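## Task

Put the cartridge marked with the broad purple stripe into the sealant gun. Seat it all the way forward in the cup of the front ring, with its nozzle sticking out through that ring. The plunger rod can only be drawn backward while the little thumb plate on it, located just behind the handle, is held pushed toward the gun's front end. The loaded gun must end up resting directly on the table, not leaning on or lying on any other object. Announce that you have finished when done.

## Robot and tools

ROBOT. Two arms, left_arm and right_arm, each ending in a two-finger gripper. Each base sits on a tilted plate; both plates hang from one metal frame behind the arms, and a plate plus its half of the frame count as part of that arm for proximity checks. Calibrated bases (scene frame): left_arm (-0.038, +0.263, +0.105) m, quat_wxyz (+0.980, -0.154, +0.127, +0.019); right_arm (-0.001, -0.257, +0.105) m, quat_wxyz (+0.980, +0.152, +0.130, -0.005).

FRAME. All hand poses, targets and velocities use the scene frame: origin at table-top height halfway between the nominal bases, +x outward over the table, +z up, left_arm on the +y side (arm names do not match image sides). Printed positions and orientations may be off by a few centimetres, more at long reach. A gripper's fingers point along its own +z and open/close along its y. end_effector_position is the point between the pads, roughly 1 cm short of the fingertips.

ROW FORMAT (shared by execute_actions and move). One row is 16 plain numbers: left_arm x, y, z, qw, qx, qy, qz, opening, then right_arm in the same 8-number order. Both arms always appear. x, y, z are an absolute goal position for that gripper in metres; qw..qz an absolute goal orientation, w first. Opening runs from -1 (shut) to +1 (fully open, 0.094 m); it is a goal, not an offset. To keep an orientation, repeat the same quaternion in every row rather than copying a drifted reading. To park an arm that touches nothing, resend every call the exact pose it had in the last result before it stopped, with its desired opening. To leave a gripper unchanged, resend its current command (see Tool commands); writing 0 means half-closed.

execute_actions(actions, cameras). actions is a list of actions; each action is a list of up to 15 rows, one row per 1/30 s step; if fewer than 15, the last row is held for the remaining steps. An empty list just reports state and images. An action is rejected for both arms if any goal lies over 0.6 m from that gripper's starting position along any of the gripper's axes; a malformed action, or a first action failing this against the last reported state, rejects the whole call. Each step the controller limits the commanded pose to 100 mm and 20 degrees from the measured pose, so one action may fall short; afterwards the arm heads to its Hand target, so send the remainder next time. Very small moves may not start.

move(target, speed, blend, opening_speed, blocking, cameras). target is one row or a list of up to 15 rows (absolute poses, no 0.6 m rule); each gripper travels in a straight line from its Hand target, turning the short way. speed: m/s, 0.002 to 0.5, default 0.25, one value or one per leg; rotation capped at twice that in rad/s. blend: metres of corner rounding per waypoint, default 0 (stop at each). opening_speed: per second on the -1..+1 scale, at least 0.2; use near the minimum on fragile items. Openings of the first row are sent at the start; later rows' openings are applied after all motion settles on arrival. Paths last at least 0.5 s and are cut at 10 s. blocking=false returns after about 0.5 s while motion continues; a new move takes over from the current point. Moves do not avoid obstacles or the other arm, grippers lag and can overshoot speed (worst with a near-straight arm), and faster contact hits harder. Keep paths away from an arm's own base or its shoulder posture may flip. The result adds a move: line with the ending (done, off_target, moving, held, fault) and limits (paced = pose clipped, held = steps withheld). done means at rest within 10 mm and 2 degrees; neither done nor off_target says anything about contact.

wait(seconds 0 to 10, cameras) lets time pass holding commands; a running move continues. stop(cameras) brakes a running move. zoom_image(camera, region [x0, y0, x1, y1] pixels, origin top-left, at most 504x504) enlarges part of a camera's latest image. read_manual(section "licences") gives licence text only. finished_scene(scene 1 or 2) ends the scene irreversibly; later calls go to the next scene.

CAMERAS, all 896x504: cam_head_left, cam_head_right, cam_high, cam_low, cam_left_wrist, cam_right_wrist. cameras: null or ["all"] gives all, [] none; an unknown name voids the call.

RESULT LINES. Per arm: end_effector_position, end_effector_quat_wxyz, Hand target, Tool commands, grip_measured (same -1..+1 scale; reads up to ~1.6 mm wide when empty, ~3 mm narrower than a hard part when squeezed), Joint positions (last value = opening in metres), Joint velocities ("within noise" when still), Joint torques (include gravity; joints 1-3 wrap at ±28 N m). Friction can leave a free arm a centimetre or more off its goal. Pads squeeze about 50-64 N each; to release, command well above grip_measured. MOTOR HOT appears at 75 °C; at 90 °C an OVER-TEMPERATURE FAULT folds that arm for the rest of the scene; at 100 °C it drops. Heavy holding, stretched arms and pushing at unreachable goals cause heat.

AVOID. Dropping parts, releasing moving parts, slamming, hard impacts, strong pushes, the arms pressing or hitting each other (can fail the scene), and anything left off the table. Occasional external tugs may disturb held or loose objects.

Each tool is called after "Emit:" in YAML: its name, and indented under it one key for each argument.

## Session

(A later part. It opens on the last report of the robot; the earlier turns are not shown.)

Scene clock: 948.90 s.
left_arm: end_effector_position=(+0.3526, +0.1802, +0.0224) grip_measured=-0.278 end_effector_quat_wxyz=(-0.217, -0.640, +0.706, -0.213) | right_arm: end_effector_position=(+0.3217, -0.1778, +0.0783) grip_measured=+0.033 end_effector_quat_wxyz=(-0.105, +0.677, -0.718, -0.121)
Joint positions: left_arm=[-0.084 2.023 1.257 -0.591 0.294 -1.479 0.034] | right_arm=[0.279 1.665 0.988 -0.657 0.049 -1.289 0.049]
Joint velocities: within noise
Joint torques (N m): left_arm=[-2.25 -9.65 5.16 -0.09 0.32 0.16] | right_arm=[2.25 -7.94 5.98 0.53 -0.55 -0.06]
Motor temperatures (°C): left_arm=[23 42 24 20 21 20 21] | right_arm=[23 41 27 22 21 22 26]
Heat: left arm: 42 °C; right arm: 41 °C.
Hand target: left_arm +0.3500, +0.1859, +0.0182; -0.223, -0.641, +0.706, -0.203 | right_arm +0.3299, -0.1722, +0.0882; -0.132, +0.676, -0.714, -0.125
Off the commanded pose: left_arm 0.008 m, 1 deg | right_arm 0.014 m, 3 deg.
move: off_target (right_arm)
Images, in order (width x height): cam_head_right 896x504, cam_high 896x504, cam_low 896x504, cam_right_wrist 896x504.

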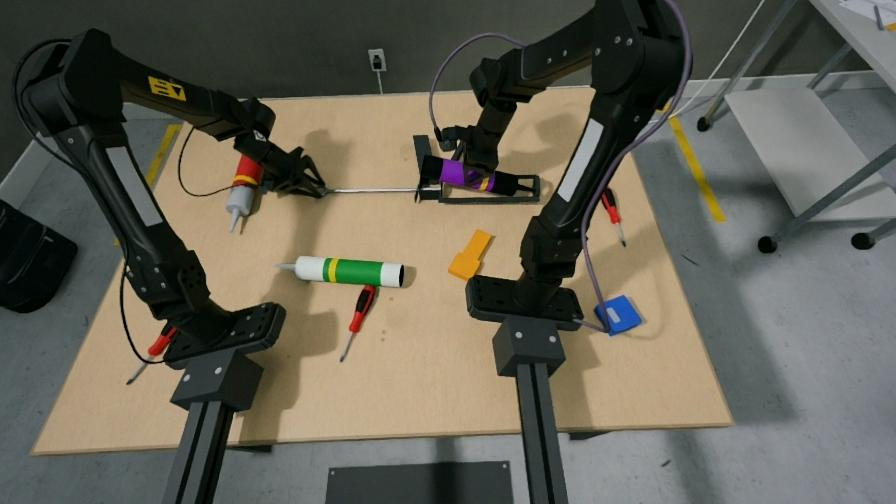

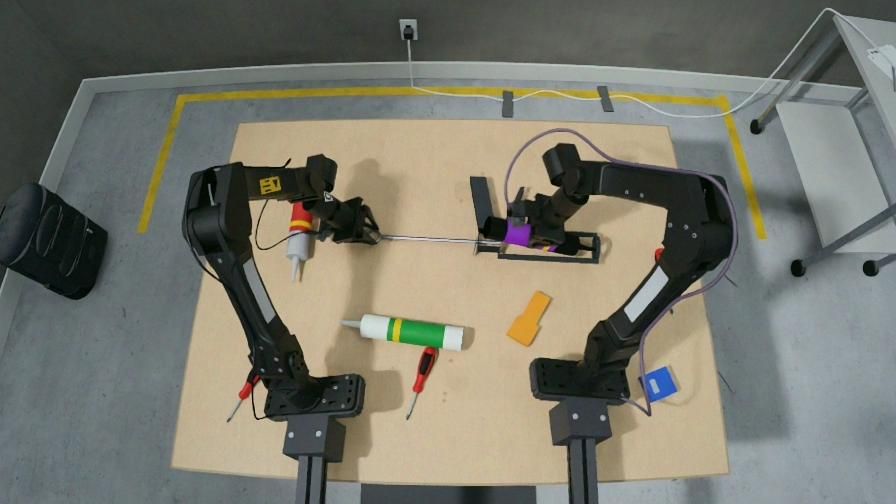

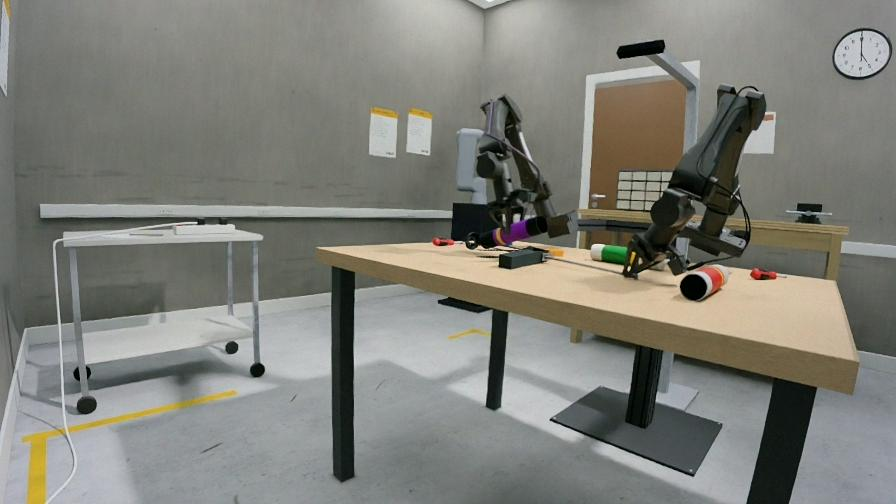

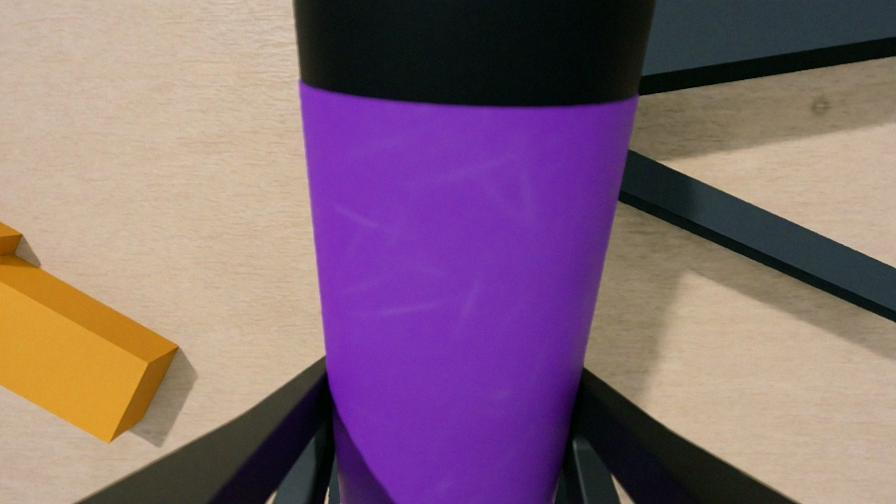

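Emit:
move:
  target: [0.350,0.186,0.018,0.2227,0.6402,-0.7063,0.2021,-0.45,0.333,-0.180,0.086,0.1324,-0.6756,0.7145,0.1252,-0.17]
  speed: 0.06
  cameras: ["cam_head_right","cam_high","cam_low","cam_right_wrist"]

Emit:
zoom_image:
  camera: "cam_high"
  region: [500, 210, 620, 280]

Emit:
zoom_image:
  camera: "cam_low"
  region: [450, 215, 540, 265]

Emit:
zoom_image:
  camera: "cam_head_right"
  region: [460, 150, 560, 220]

Scene clock: 960.07 s.
left_arm: end_effector_position=(+0.3523, +0.1803, +0.0224) grip_measured=-0.278 end_effector_quat_wxyz=(-0.217, -0.640, +0.705, -0.213) | right_arm: end_effector_position=(+0.3231, -0.1806, +0.0770) grip_measured=+0.033 end_effector_quat_wxyz=(-0.112, +0.675, -0.717, -0.131)
Joint positions: left_arm=[-0.083 2.023 1.257 -0.593 0.295 -1.478 0.034] | right_arm=[0.251 1.665 0.988 -0.654 0.016 -1.315 0.049]
Joint velocities: within noise
Joint torques (N m): left_arm=[-2.35 -9.66 5.15 -0.08 0.32 0.16] | right_arm=[2.14 -7.87 6.6 0.43 -0.32 -0.09]
Motor temperatures (°C): left_arm=[23 42 24 20 21 20 21] | right_arm=[22 40 28 22 21 22 26]
Heat: left arm: 42 °C; right arm: 40 °C.
Hand target: left_arm +0.3500, +0.1860, +0.0182; -0.223, -0.641, +0.706, -0.203 | right_arm +0.3329, -0.1801, +0.0861; -0.132, +0.676, -0.714, -0.125
Off the commanded pose: left_arm 0.008 m, 1 deg | right_arm 0.013 m, 2 deg.
move: off_target (right_arm)
Images, in order (width x height): cam_head_right 896x504, cam_high 896x504, cam_low 896x504, cam_right_wrist 896x504.

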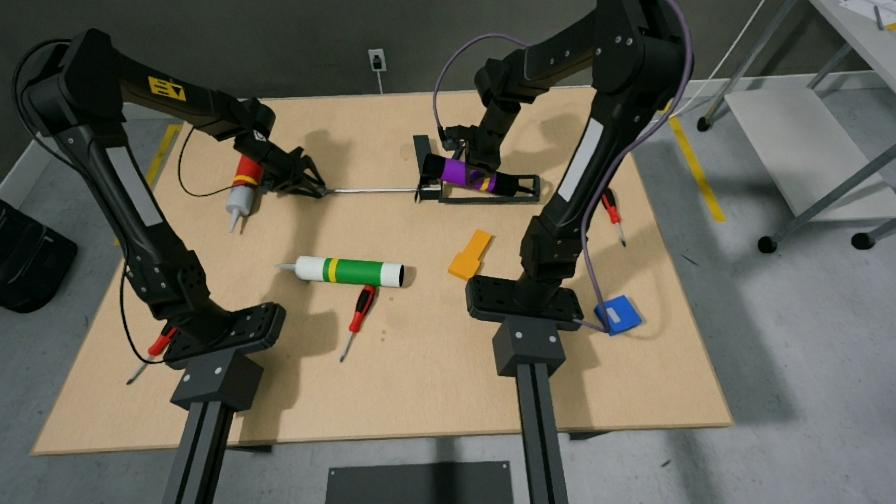

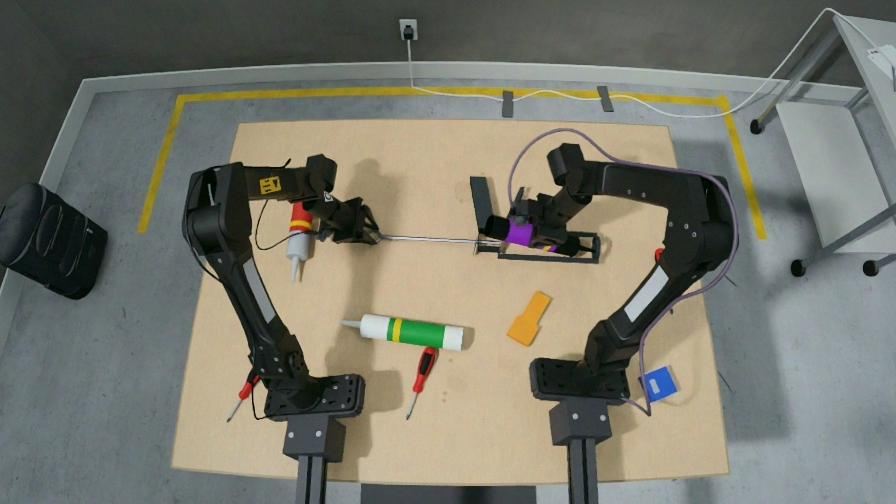

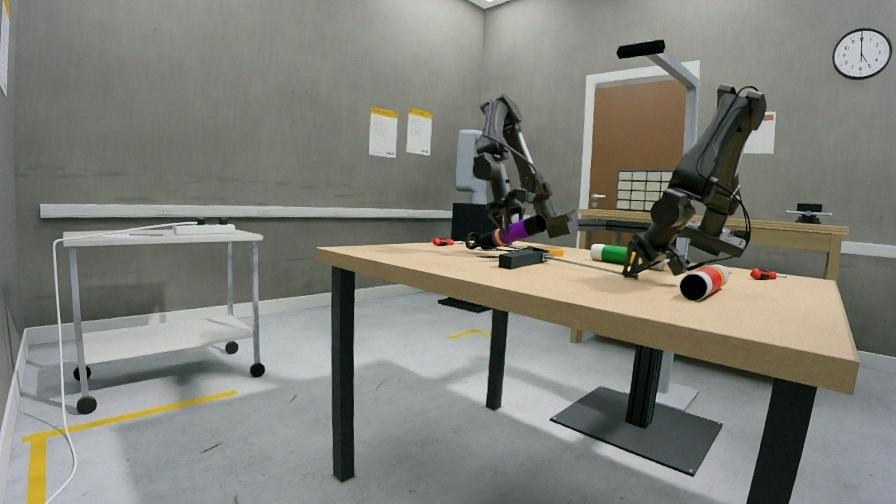

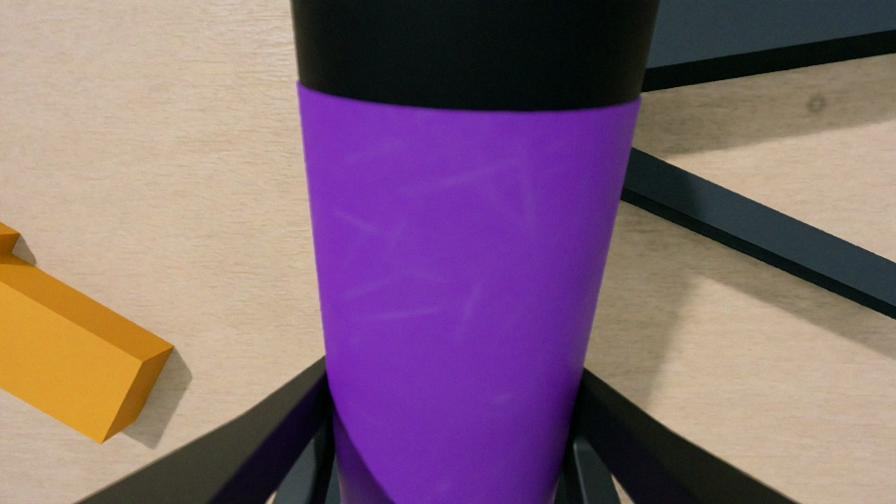

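Scaled by 4.200 from the camera's 896x504 image, which has a finer 1280x720 frame.

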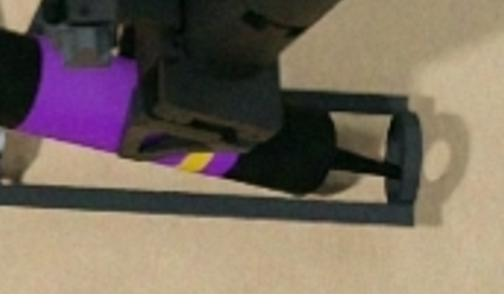

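Scaled by 5.600 from the camera's 896x504 image, which has a finer 1280x720 frame.

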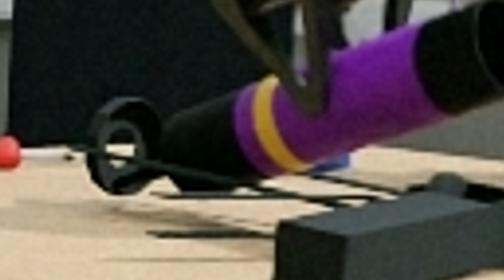

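Scaled by 5.040 from the camera's 896x504 image, which has a finer 1280x720 frame.

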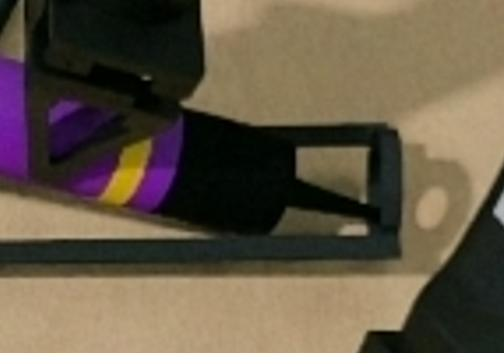

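Emit:
move:
  target: [0.350,0.186,0.018,0.2227,0.6402,-0.7063,0.2021,-0.45,0.338,-0.158,0.100,0.1324,-0.6756,0.7145,0.1252,-0.17]
  speed: 0.06
  cameras: ["cam_head_right","cam_high","cam_low","cam_right_wrist"]

Emit:
zoom_image:
  camera: "cam_high"
  region: [500, 210, 620, 280]

Emit:
zoom_image:
  camera: "cam_head_right"
  region: [460, 150, 560, 220]

Scene clock: 977.67 s.
left_arm: end_effector_position=(+0.3523, +0.1803, +0.0224) grip_measured=-0.278 end_effector_quat_wxyz=(-0.217, -0.640, +0.705, -0.213) | right_arm: end_effector_position=(+0.3286, -0.1666, +0.0895) grip_measured=+0.033 end_effector_quat_wxyz=(-0.116, +0.676, -0.718, -0.121)
Joint positions: left_arm=[-0.083 2.023 1.257 -0.593 0.295 -1.478 0.034] | right_arm=[0.314 1.665 1.022 -0.672 0.045 -1.257 0.049]
Joint velocities: within noise
Joint torques (N m): left_arm=[-2.33 -9.62 5.2 -0.08 0.33 0.15] | right_arm=[3.54 -6.08 9.16 0.29 -0.35 0.06]
Motor temperatures (°C): left_arm=[23 42 24 20 21 20 22] | right_arm=[22 40 28 22 21 22 26]
Heat: left arm: 42 °C; right arm: 40 °C.
Hand target: left_arm +0.3500, +0.1860, +0.0182; -0.223, -0.641, +0.706, -0.203 | right_arm +0.3376, -0.1581, +0.1001; -0.133, +0.676, -0.714, -0.125
Off the commanded pose: left_arm 0.008 m, 1 deg | right_arm 0.016 m, 2 deg.
move: off_target (right_arm)
Images, in order (width x height): cam_head_right 896x504, cam_high 896x504, cam_low 896x504, cam_right_wrist 896x504.

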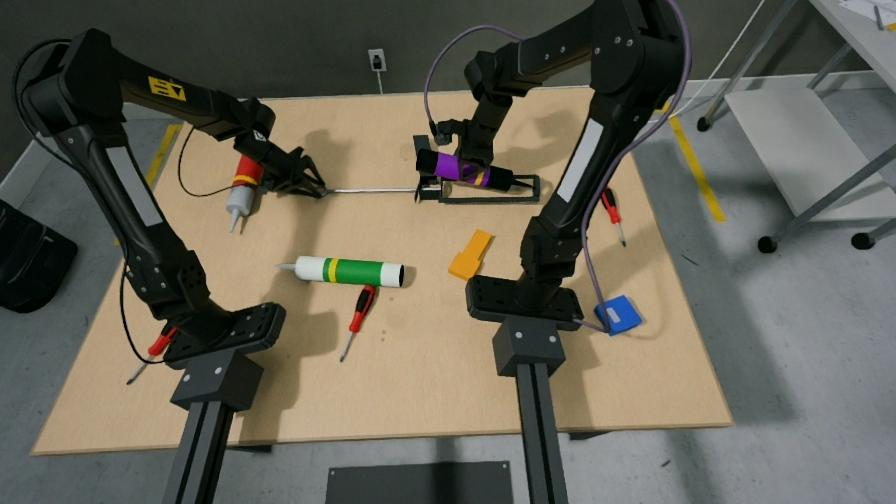

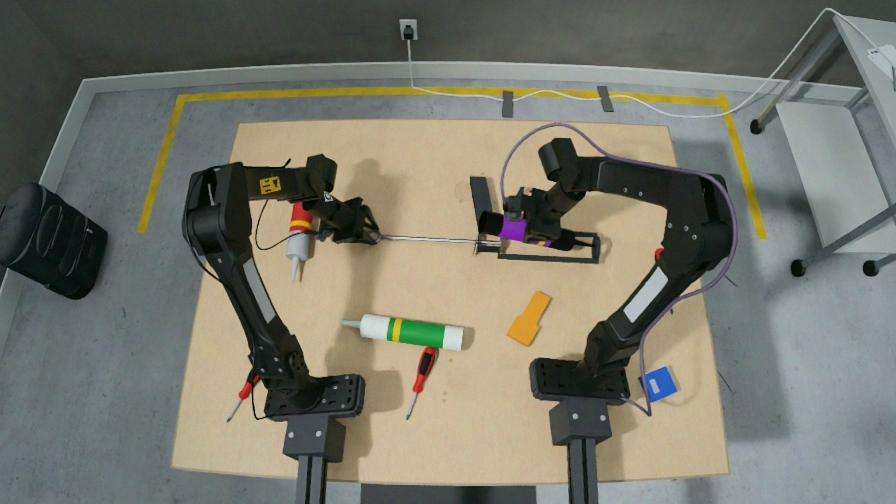

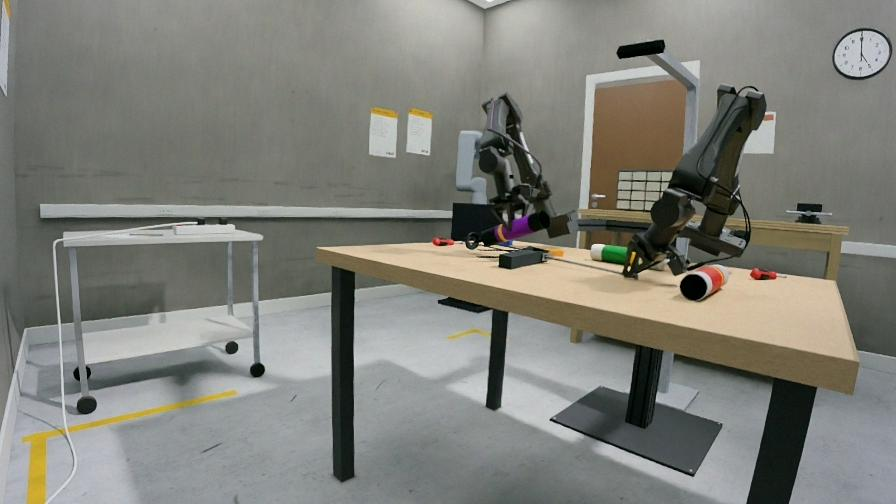

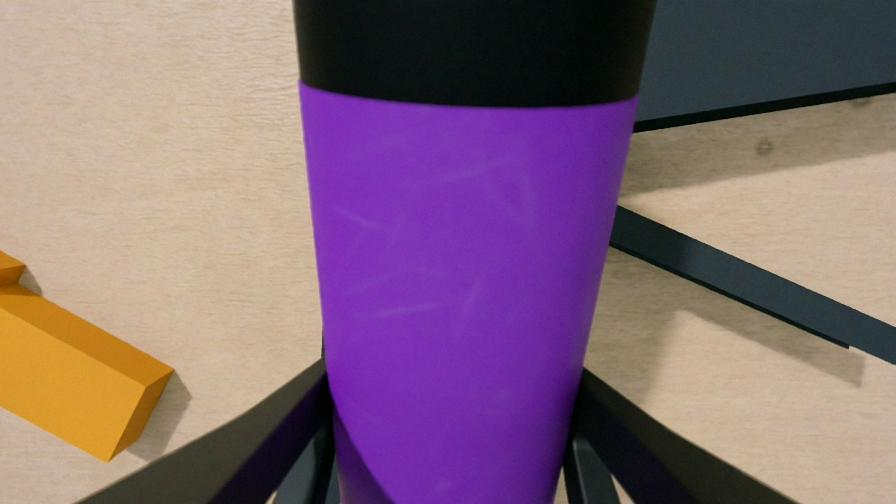

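Scaled by 4.200 from the camera's 896x504 image, which has a finer 1280x720 frame.

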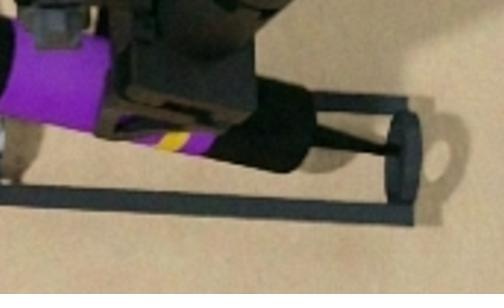

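Scaled by 5.040 from the camera's 896x504 image, which has a finer 1280x720 frame.

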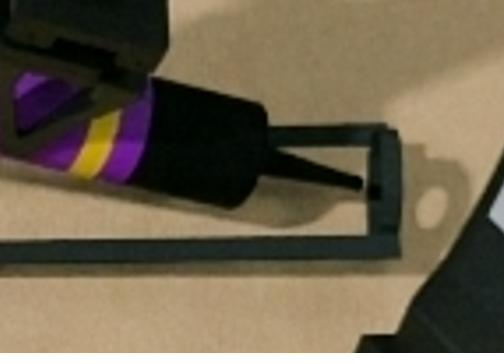

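Emit:
move:
  target: [0.350,0.186,0.018,0.2227,0.6402,-0.7063,0.2021,-0.45,0.335,-0.172,0.0885,0.1136,-0.6786,0.7177,0.1075,-0.17]
  speed: 0.05
  cameras: ["cam_head_right","cam_high","cam_low","cam_right_wrist"]

Emit:
zoom_image:
  camera: "cam_high"
  region: [500, 210, 620, 280]

Emit:
zoom_image:
  camera: "cam_head_right"
  region: [460, 150, 560, 220]

Emit:
zoom_image:
  camera: "cam_low"
  region: [450, 215, 540, 265]

Scene clock: 1029.30 s.
left_arm: end_effector_position=(+0.3523, +0.1803, +0.0224) grip_measured=-0.278 end_effector_quat_wxyz=(-0.217, -0.640, +0.705, -0.213) | right_arm: end_effector_position=(+0.3311, -0.1766, +0.0861) grip_measured=+0.033 end_effector_quat_wxyz=(-0.105, +0.676, -0.722, -0.103)
Joint positions: left_arm=[-0.083 2.023 1.257 -0.593 0.295 -1.478 0.034] | right_arm=[0.304 1.665 1.022 -0.672 0.086 -1.263 0.049]
Joint velocities: within noise
Joint torques (N m): left_arm=[-2.33 -9.63 5.2 -0.08 0.31 0.15] | right_arm=[2.5 -5.76 6.8 0.43 -0.28 -0.01]
Motor temperatures (°C): left_arm=[23 42 24 20 21 20 22] | right_arm=[23 38 30 22 21 22 26]
Heat: left arm: 42 °C; right arm: 38 °C.
Hand target: left_arm +0.3500, +0.1860, +0.0182; -0.223, -0.641, +0.706, -0.203 | right_arm +0.3349, -0.1721, +0.0885; -0.113, +0.679, -0.718, -0.107
Off the commanded pose: left_arm 0.008 m, 1 deg | right_arm 0.006 m, 1 deg.
move: done
Images, in order (width x height): cam_head_right 896x504, cam_high 896x504, cam_low 896x504, cam_right_wrist 896x504.

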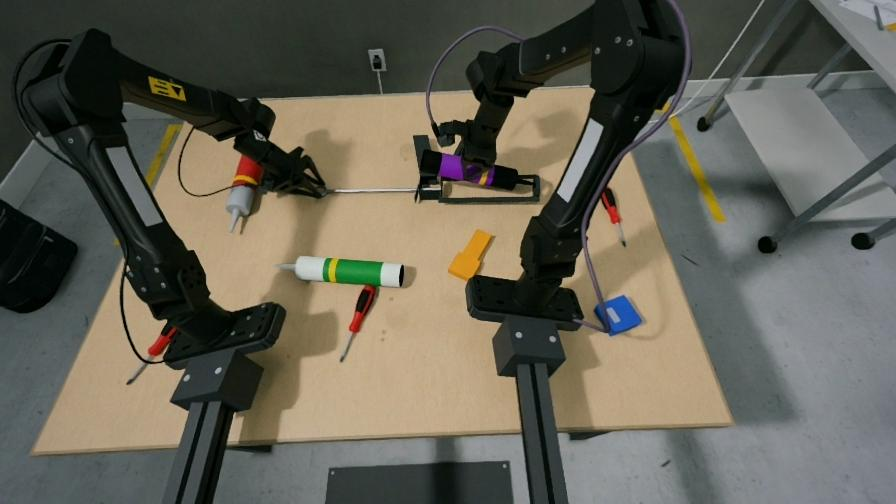

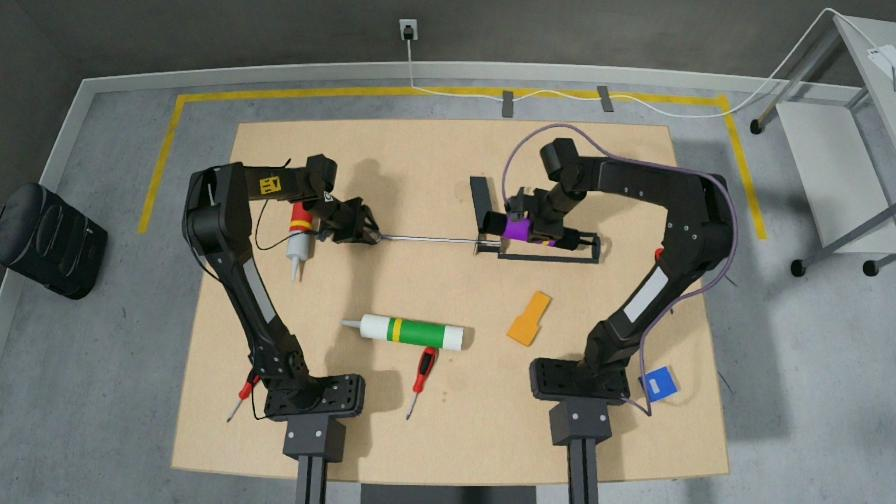

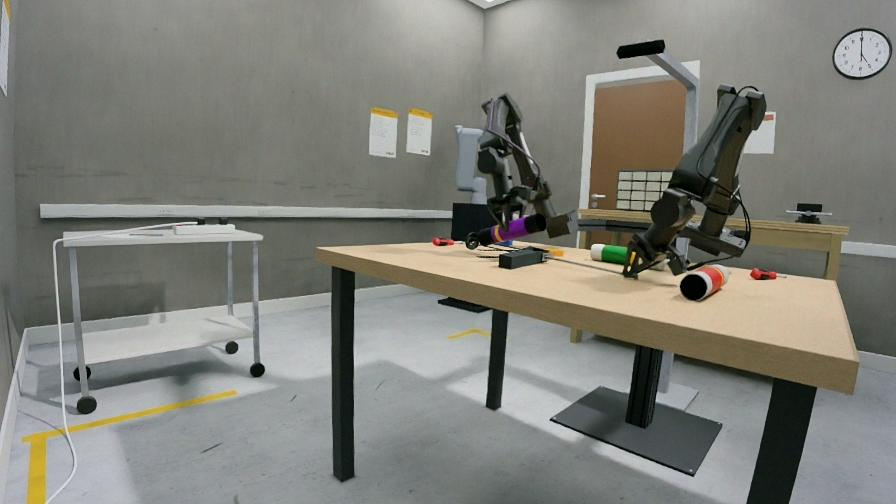

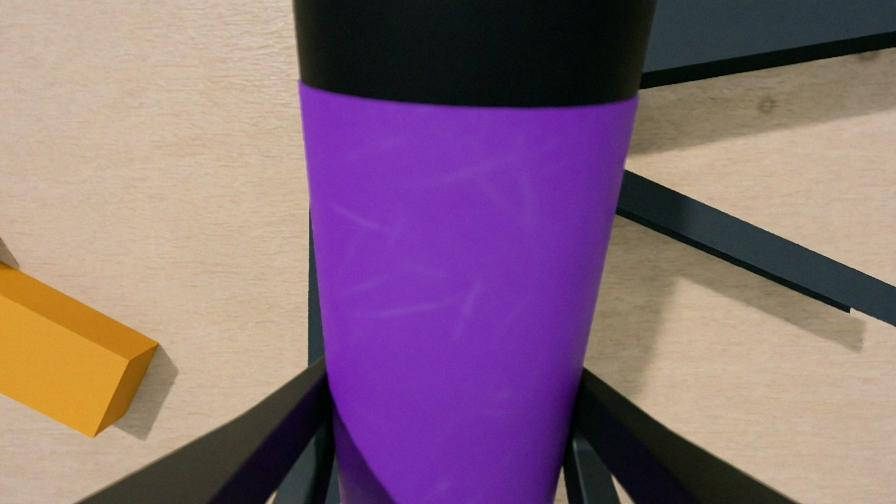

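Scaled by 4.200 from the camera's 896x504 image, which has a finer 1280x720 frame.

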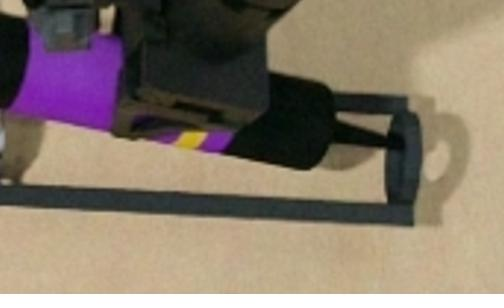

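Scaled by 5.040 from the camera's 896x504 image, which has a finer 1280x720 frame.

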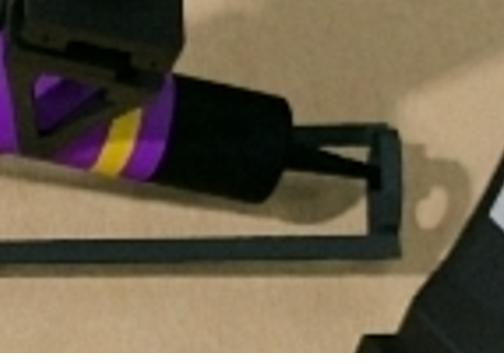

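Scaled by 5.600 from the camera's 896x504 image, which has a finer 1280x720 frame.

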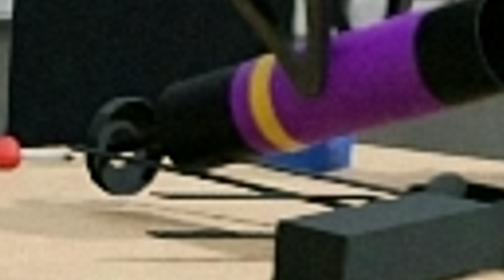

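Emit:
move:
  target: [0.350,0.186,0.018,0.2227,0.6402,-0.7063,0.2021,-0.45,0.328,-0.172,0.084,0.1136,-0.6786,0.7177,0.1075,-0.17]
  speed: 0.05
  cameras: ["cam_head_right","cam_high","cam_low","cam_right_wrist"]

Emit:
zoom_image:
  camera: "cam_high"
  region: [500, 210, 620, 280]

Emit:
zoom_image:
  camera: "cam_head_right"
  region: [460, 150, 560, 220]

Emit:
zoom_image:
  camera: "cam_low"
  region: [450, 215, 540, 265]

Scene clock: 1039.90 s.
left_arm: end_effector_position=(+0.3523, +0.1803, +0.0224) grip_measured=-0.278 end_effector_quat_wxyz=(-0.217, -0.640, +0.705, -0.213) | right_arm: end_effector_position=(+0.3274, -0.1764, +0.0828) grip_measured=+0.033 end_effector_quat_wxyz=(-0.103, +0.677, -0.722, -0.104)
Joint positions: left_arm=[-0.083 2.023 1.257 -0.593 0.295 -1.478 0.034] | right_arm=[0.304 1.665 1.006 -0.662 0.086 -1.263 0.049]
Joint velocities: within noise
Joint torques (N m): left_arm=[-2.29 -9.68 5.18 -0.09 0.31 0.16] | right_arm=[2.51 -6.61 4.59 0.62 -0.34 -0.04]
Motor temperatures (°C): left_arm=[23 42 24 20 21 20 22] | right_arm=[23 38 29 22 21 22 27]
Heat: left arm: 42 °C; right arm: 38 °C.
Hand target: left_arm +0.3500, +0.1860, +0.0182; -0.223, -0.641, +0.706, -0.203 | right_arm +0.3280, -0.1721, +0.0841; -0.113, +0.679, -0.718, -0.107
Off the commanded pose: left_arm 0.008 m, 1 deg | right_arm 0.005 m, 1 deg.
move: done
Images, in order (width x height): cam_head_right 896x504, cam_high 896x504, cam_low 896x504, cam_right_wrist 896x504.

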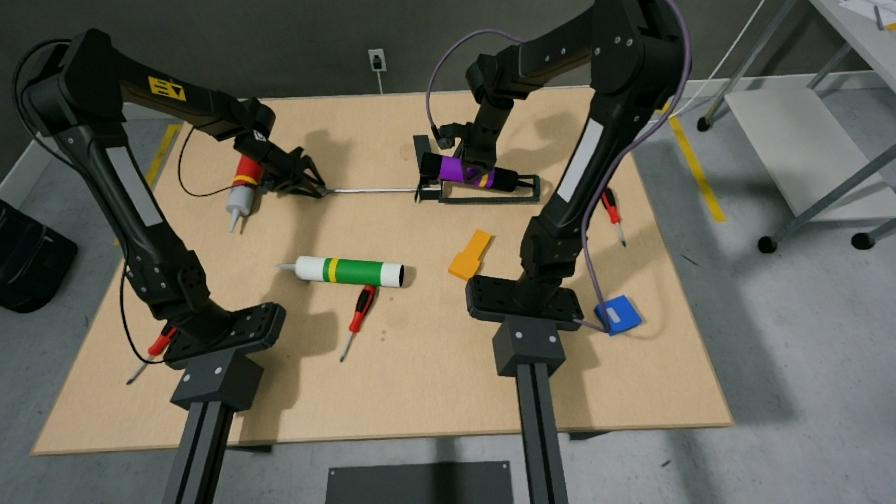

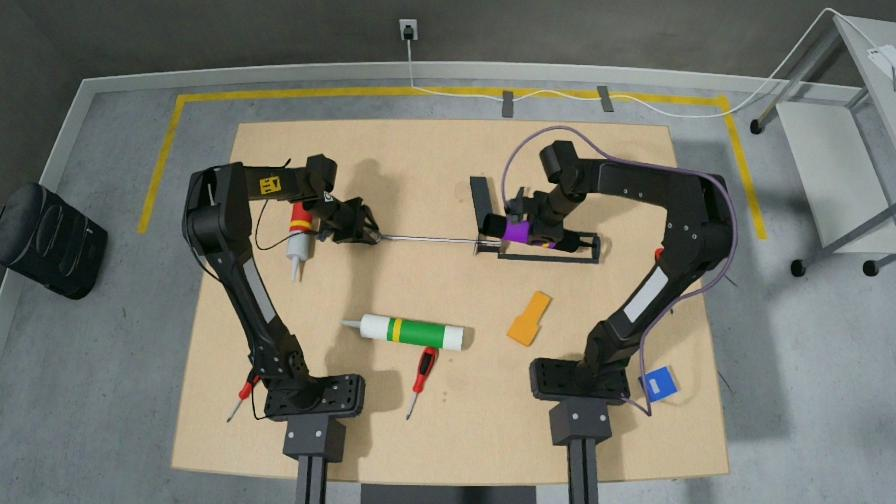

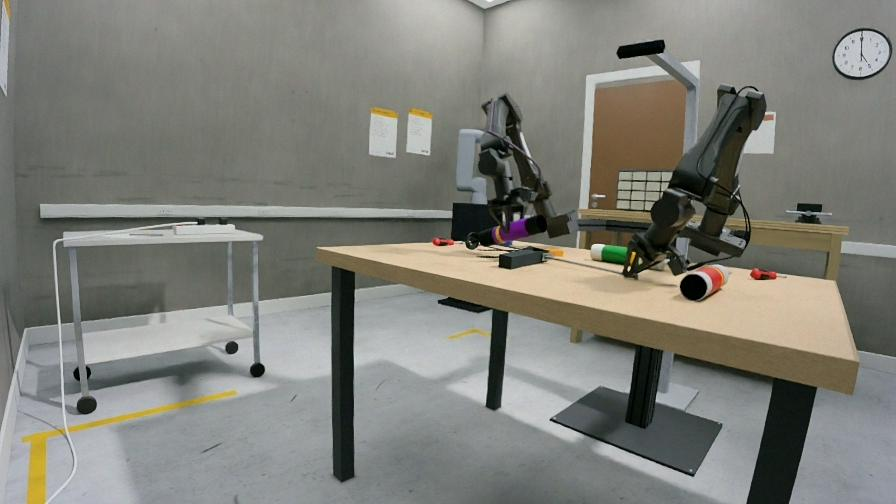

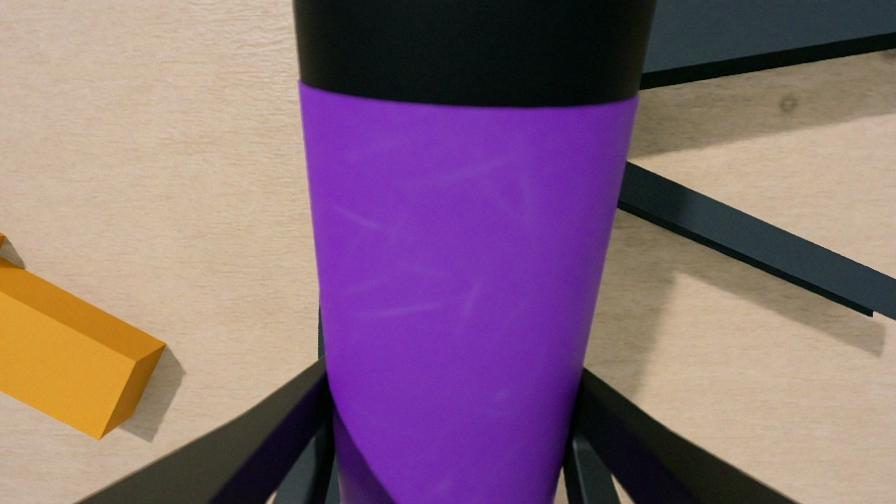

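Scaled by 4.200 from the camera's 896x504 image, which has a finer 1280x720 frame.

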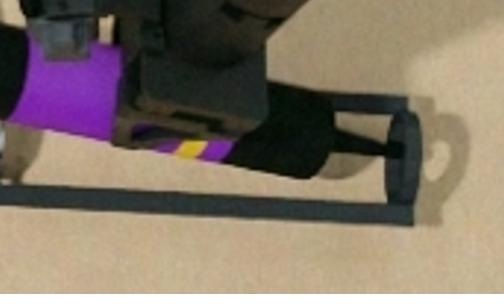

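Scaled by 5.040 from the camera's 896x504 image, which has a finer 1280x720 frame.

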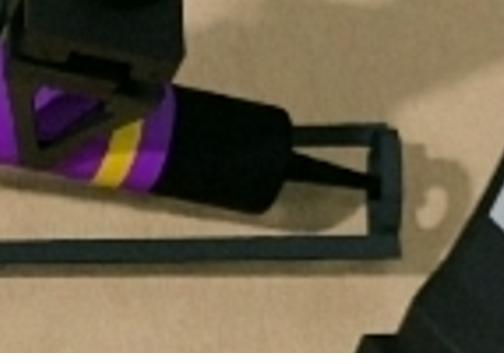

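Scaled by 5.600 from the camera's 896x504 image, which has a finer 1280x720 frame.

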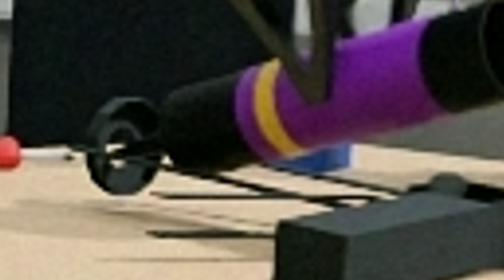

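Emit:
move:
  target: [0.350,0.186,0.018,0.2227,0.6402,-0.7063,0.2021,-0.45,0.3265,-0.188,0.080,0.1136,-0.6786,0.7177,0.1075,-0.17]
  speed: 0.05
  cameras: ["cam_head_right","cam_high","cam_low","cam_right_wrist"]

Emit:
zoom_image:
  camera: "cam_high"
  region: [500, 210, 620, 280]

Emit:
zoom_image:
  camera: "cam_head_right"
  region: [460, 150, 560, 220]

Emit:
zoom_image:
  camera: "cam_low"
  region: [450, 215, 540, 265]

Scene clock: 1049.00 s.
left_arm: end_effector_position=(+0.3523, +0.1803, +0.0224) grip_measured=-0.278 end_effector_quat_wxyz=(-0.217, -0.640, +0.705, -0.213) | right_arm: end_effector_position=(+0.3235, -0.1930, +0.0725) grip_measured=+0.033 end_effector_quat_wxyz=(-0.091, +0.678, -0.722, -0.103)
Joint positions: left_arm=[-0.083 2.023 1.257 -0.593 0.295 -1.478 0.034] | right_arm=[0.25 1.665 0.986 -0.658 0.087 -1.312 0.049]
Joint velocities: within noise
Joint torques (N m): left_arm=[-2.32 -9.62 5.18 -0.08 0.31 0.16] | right_arm=[2.4 -8.46 4.3 0.53 -0.48 -0.02]
Motor temperatures (°C): left_arm=[23 42 24 20 21 20 22] | right_arm=[23 38 28 22 21 22 27]
Heat: left arm: 42 °C; right arm: 38 °C.
Hand target: left_arm +0.3500, +0.1860, +0.0182; -0.223, -0.641, +0.706, -0.203 | right_arm +0.3265, -0.1881, +0.0800; -0.113, +0.679, -0.718, -0.107
Off the commanded pose: left_arm 0.008 m, 1 deg | right_arm 0.010 m, 3 deg.
move: off_target (right_arm)
Images, in order (width x height): cam_head_right 896x504, cam_high 896x504, cam_low 896x504, cam_right_wrist 896x504.

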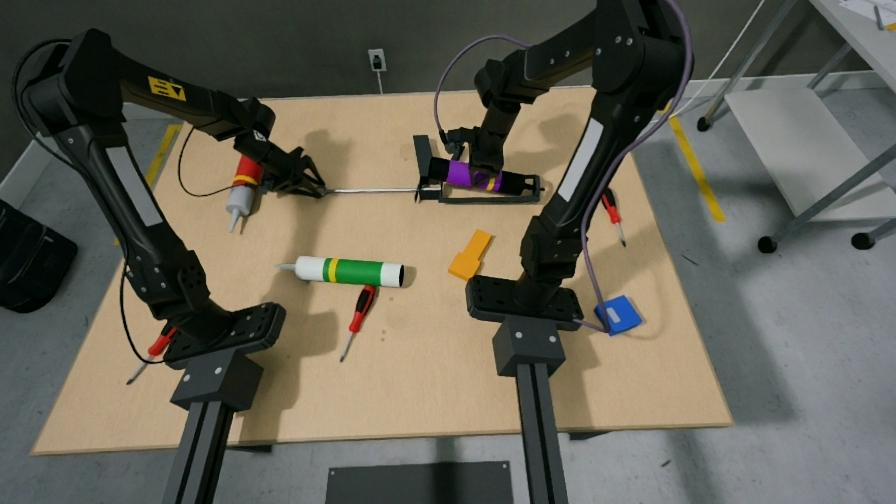

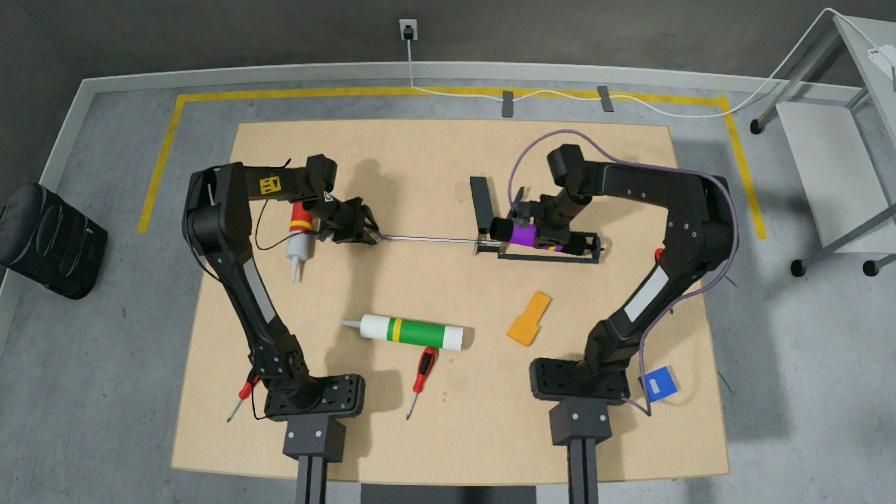

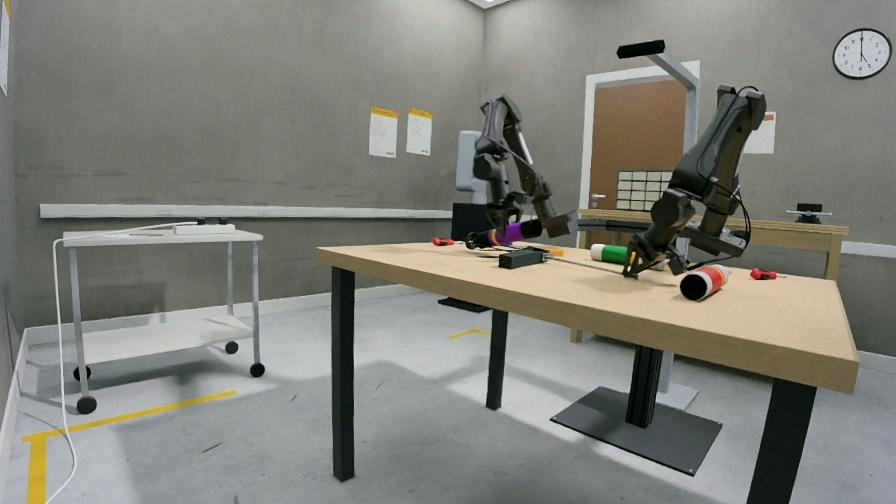

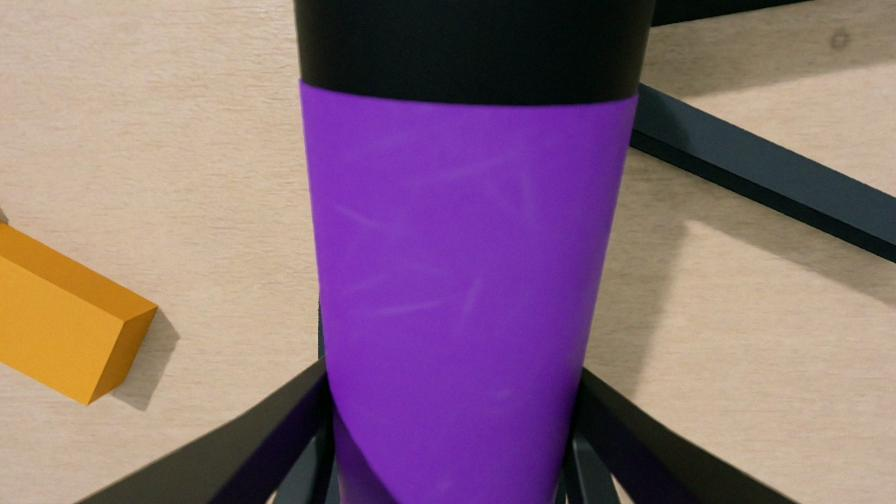

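Scaled by 4.200 from the camera's 896x504 image, which has a finer 1280x720 frame.

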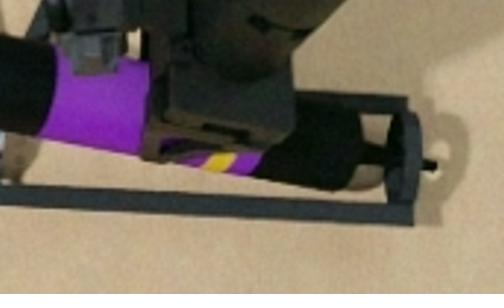

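Scaled by 5.040 from the camera's 896x504 image, which has a finer 1280x720 frame.

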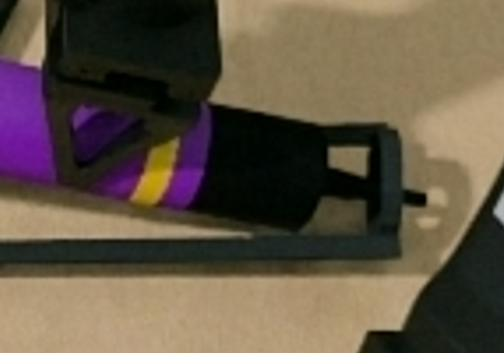

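Scaled by 5.600 from the camera's 896x504 image, which has a finer 1280x720 frame.

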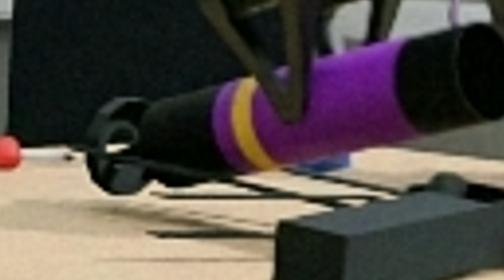

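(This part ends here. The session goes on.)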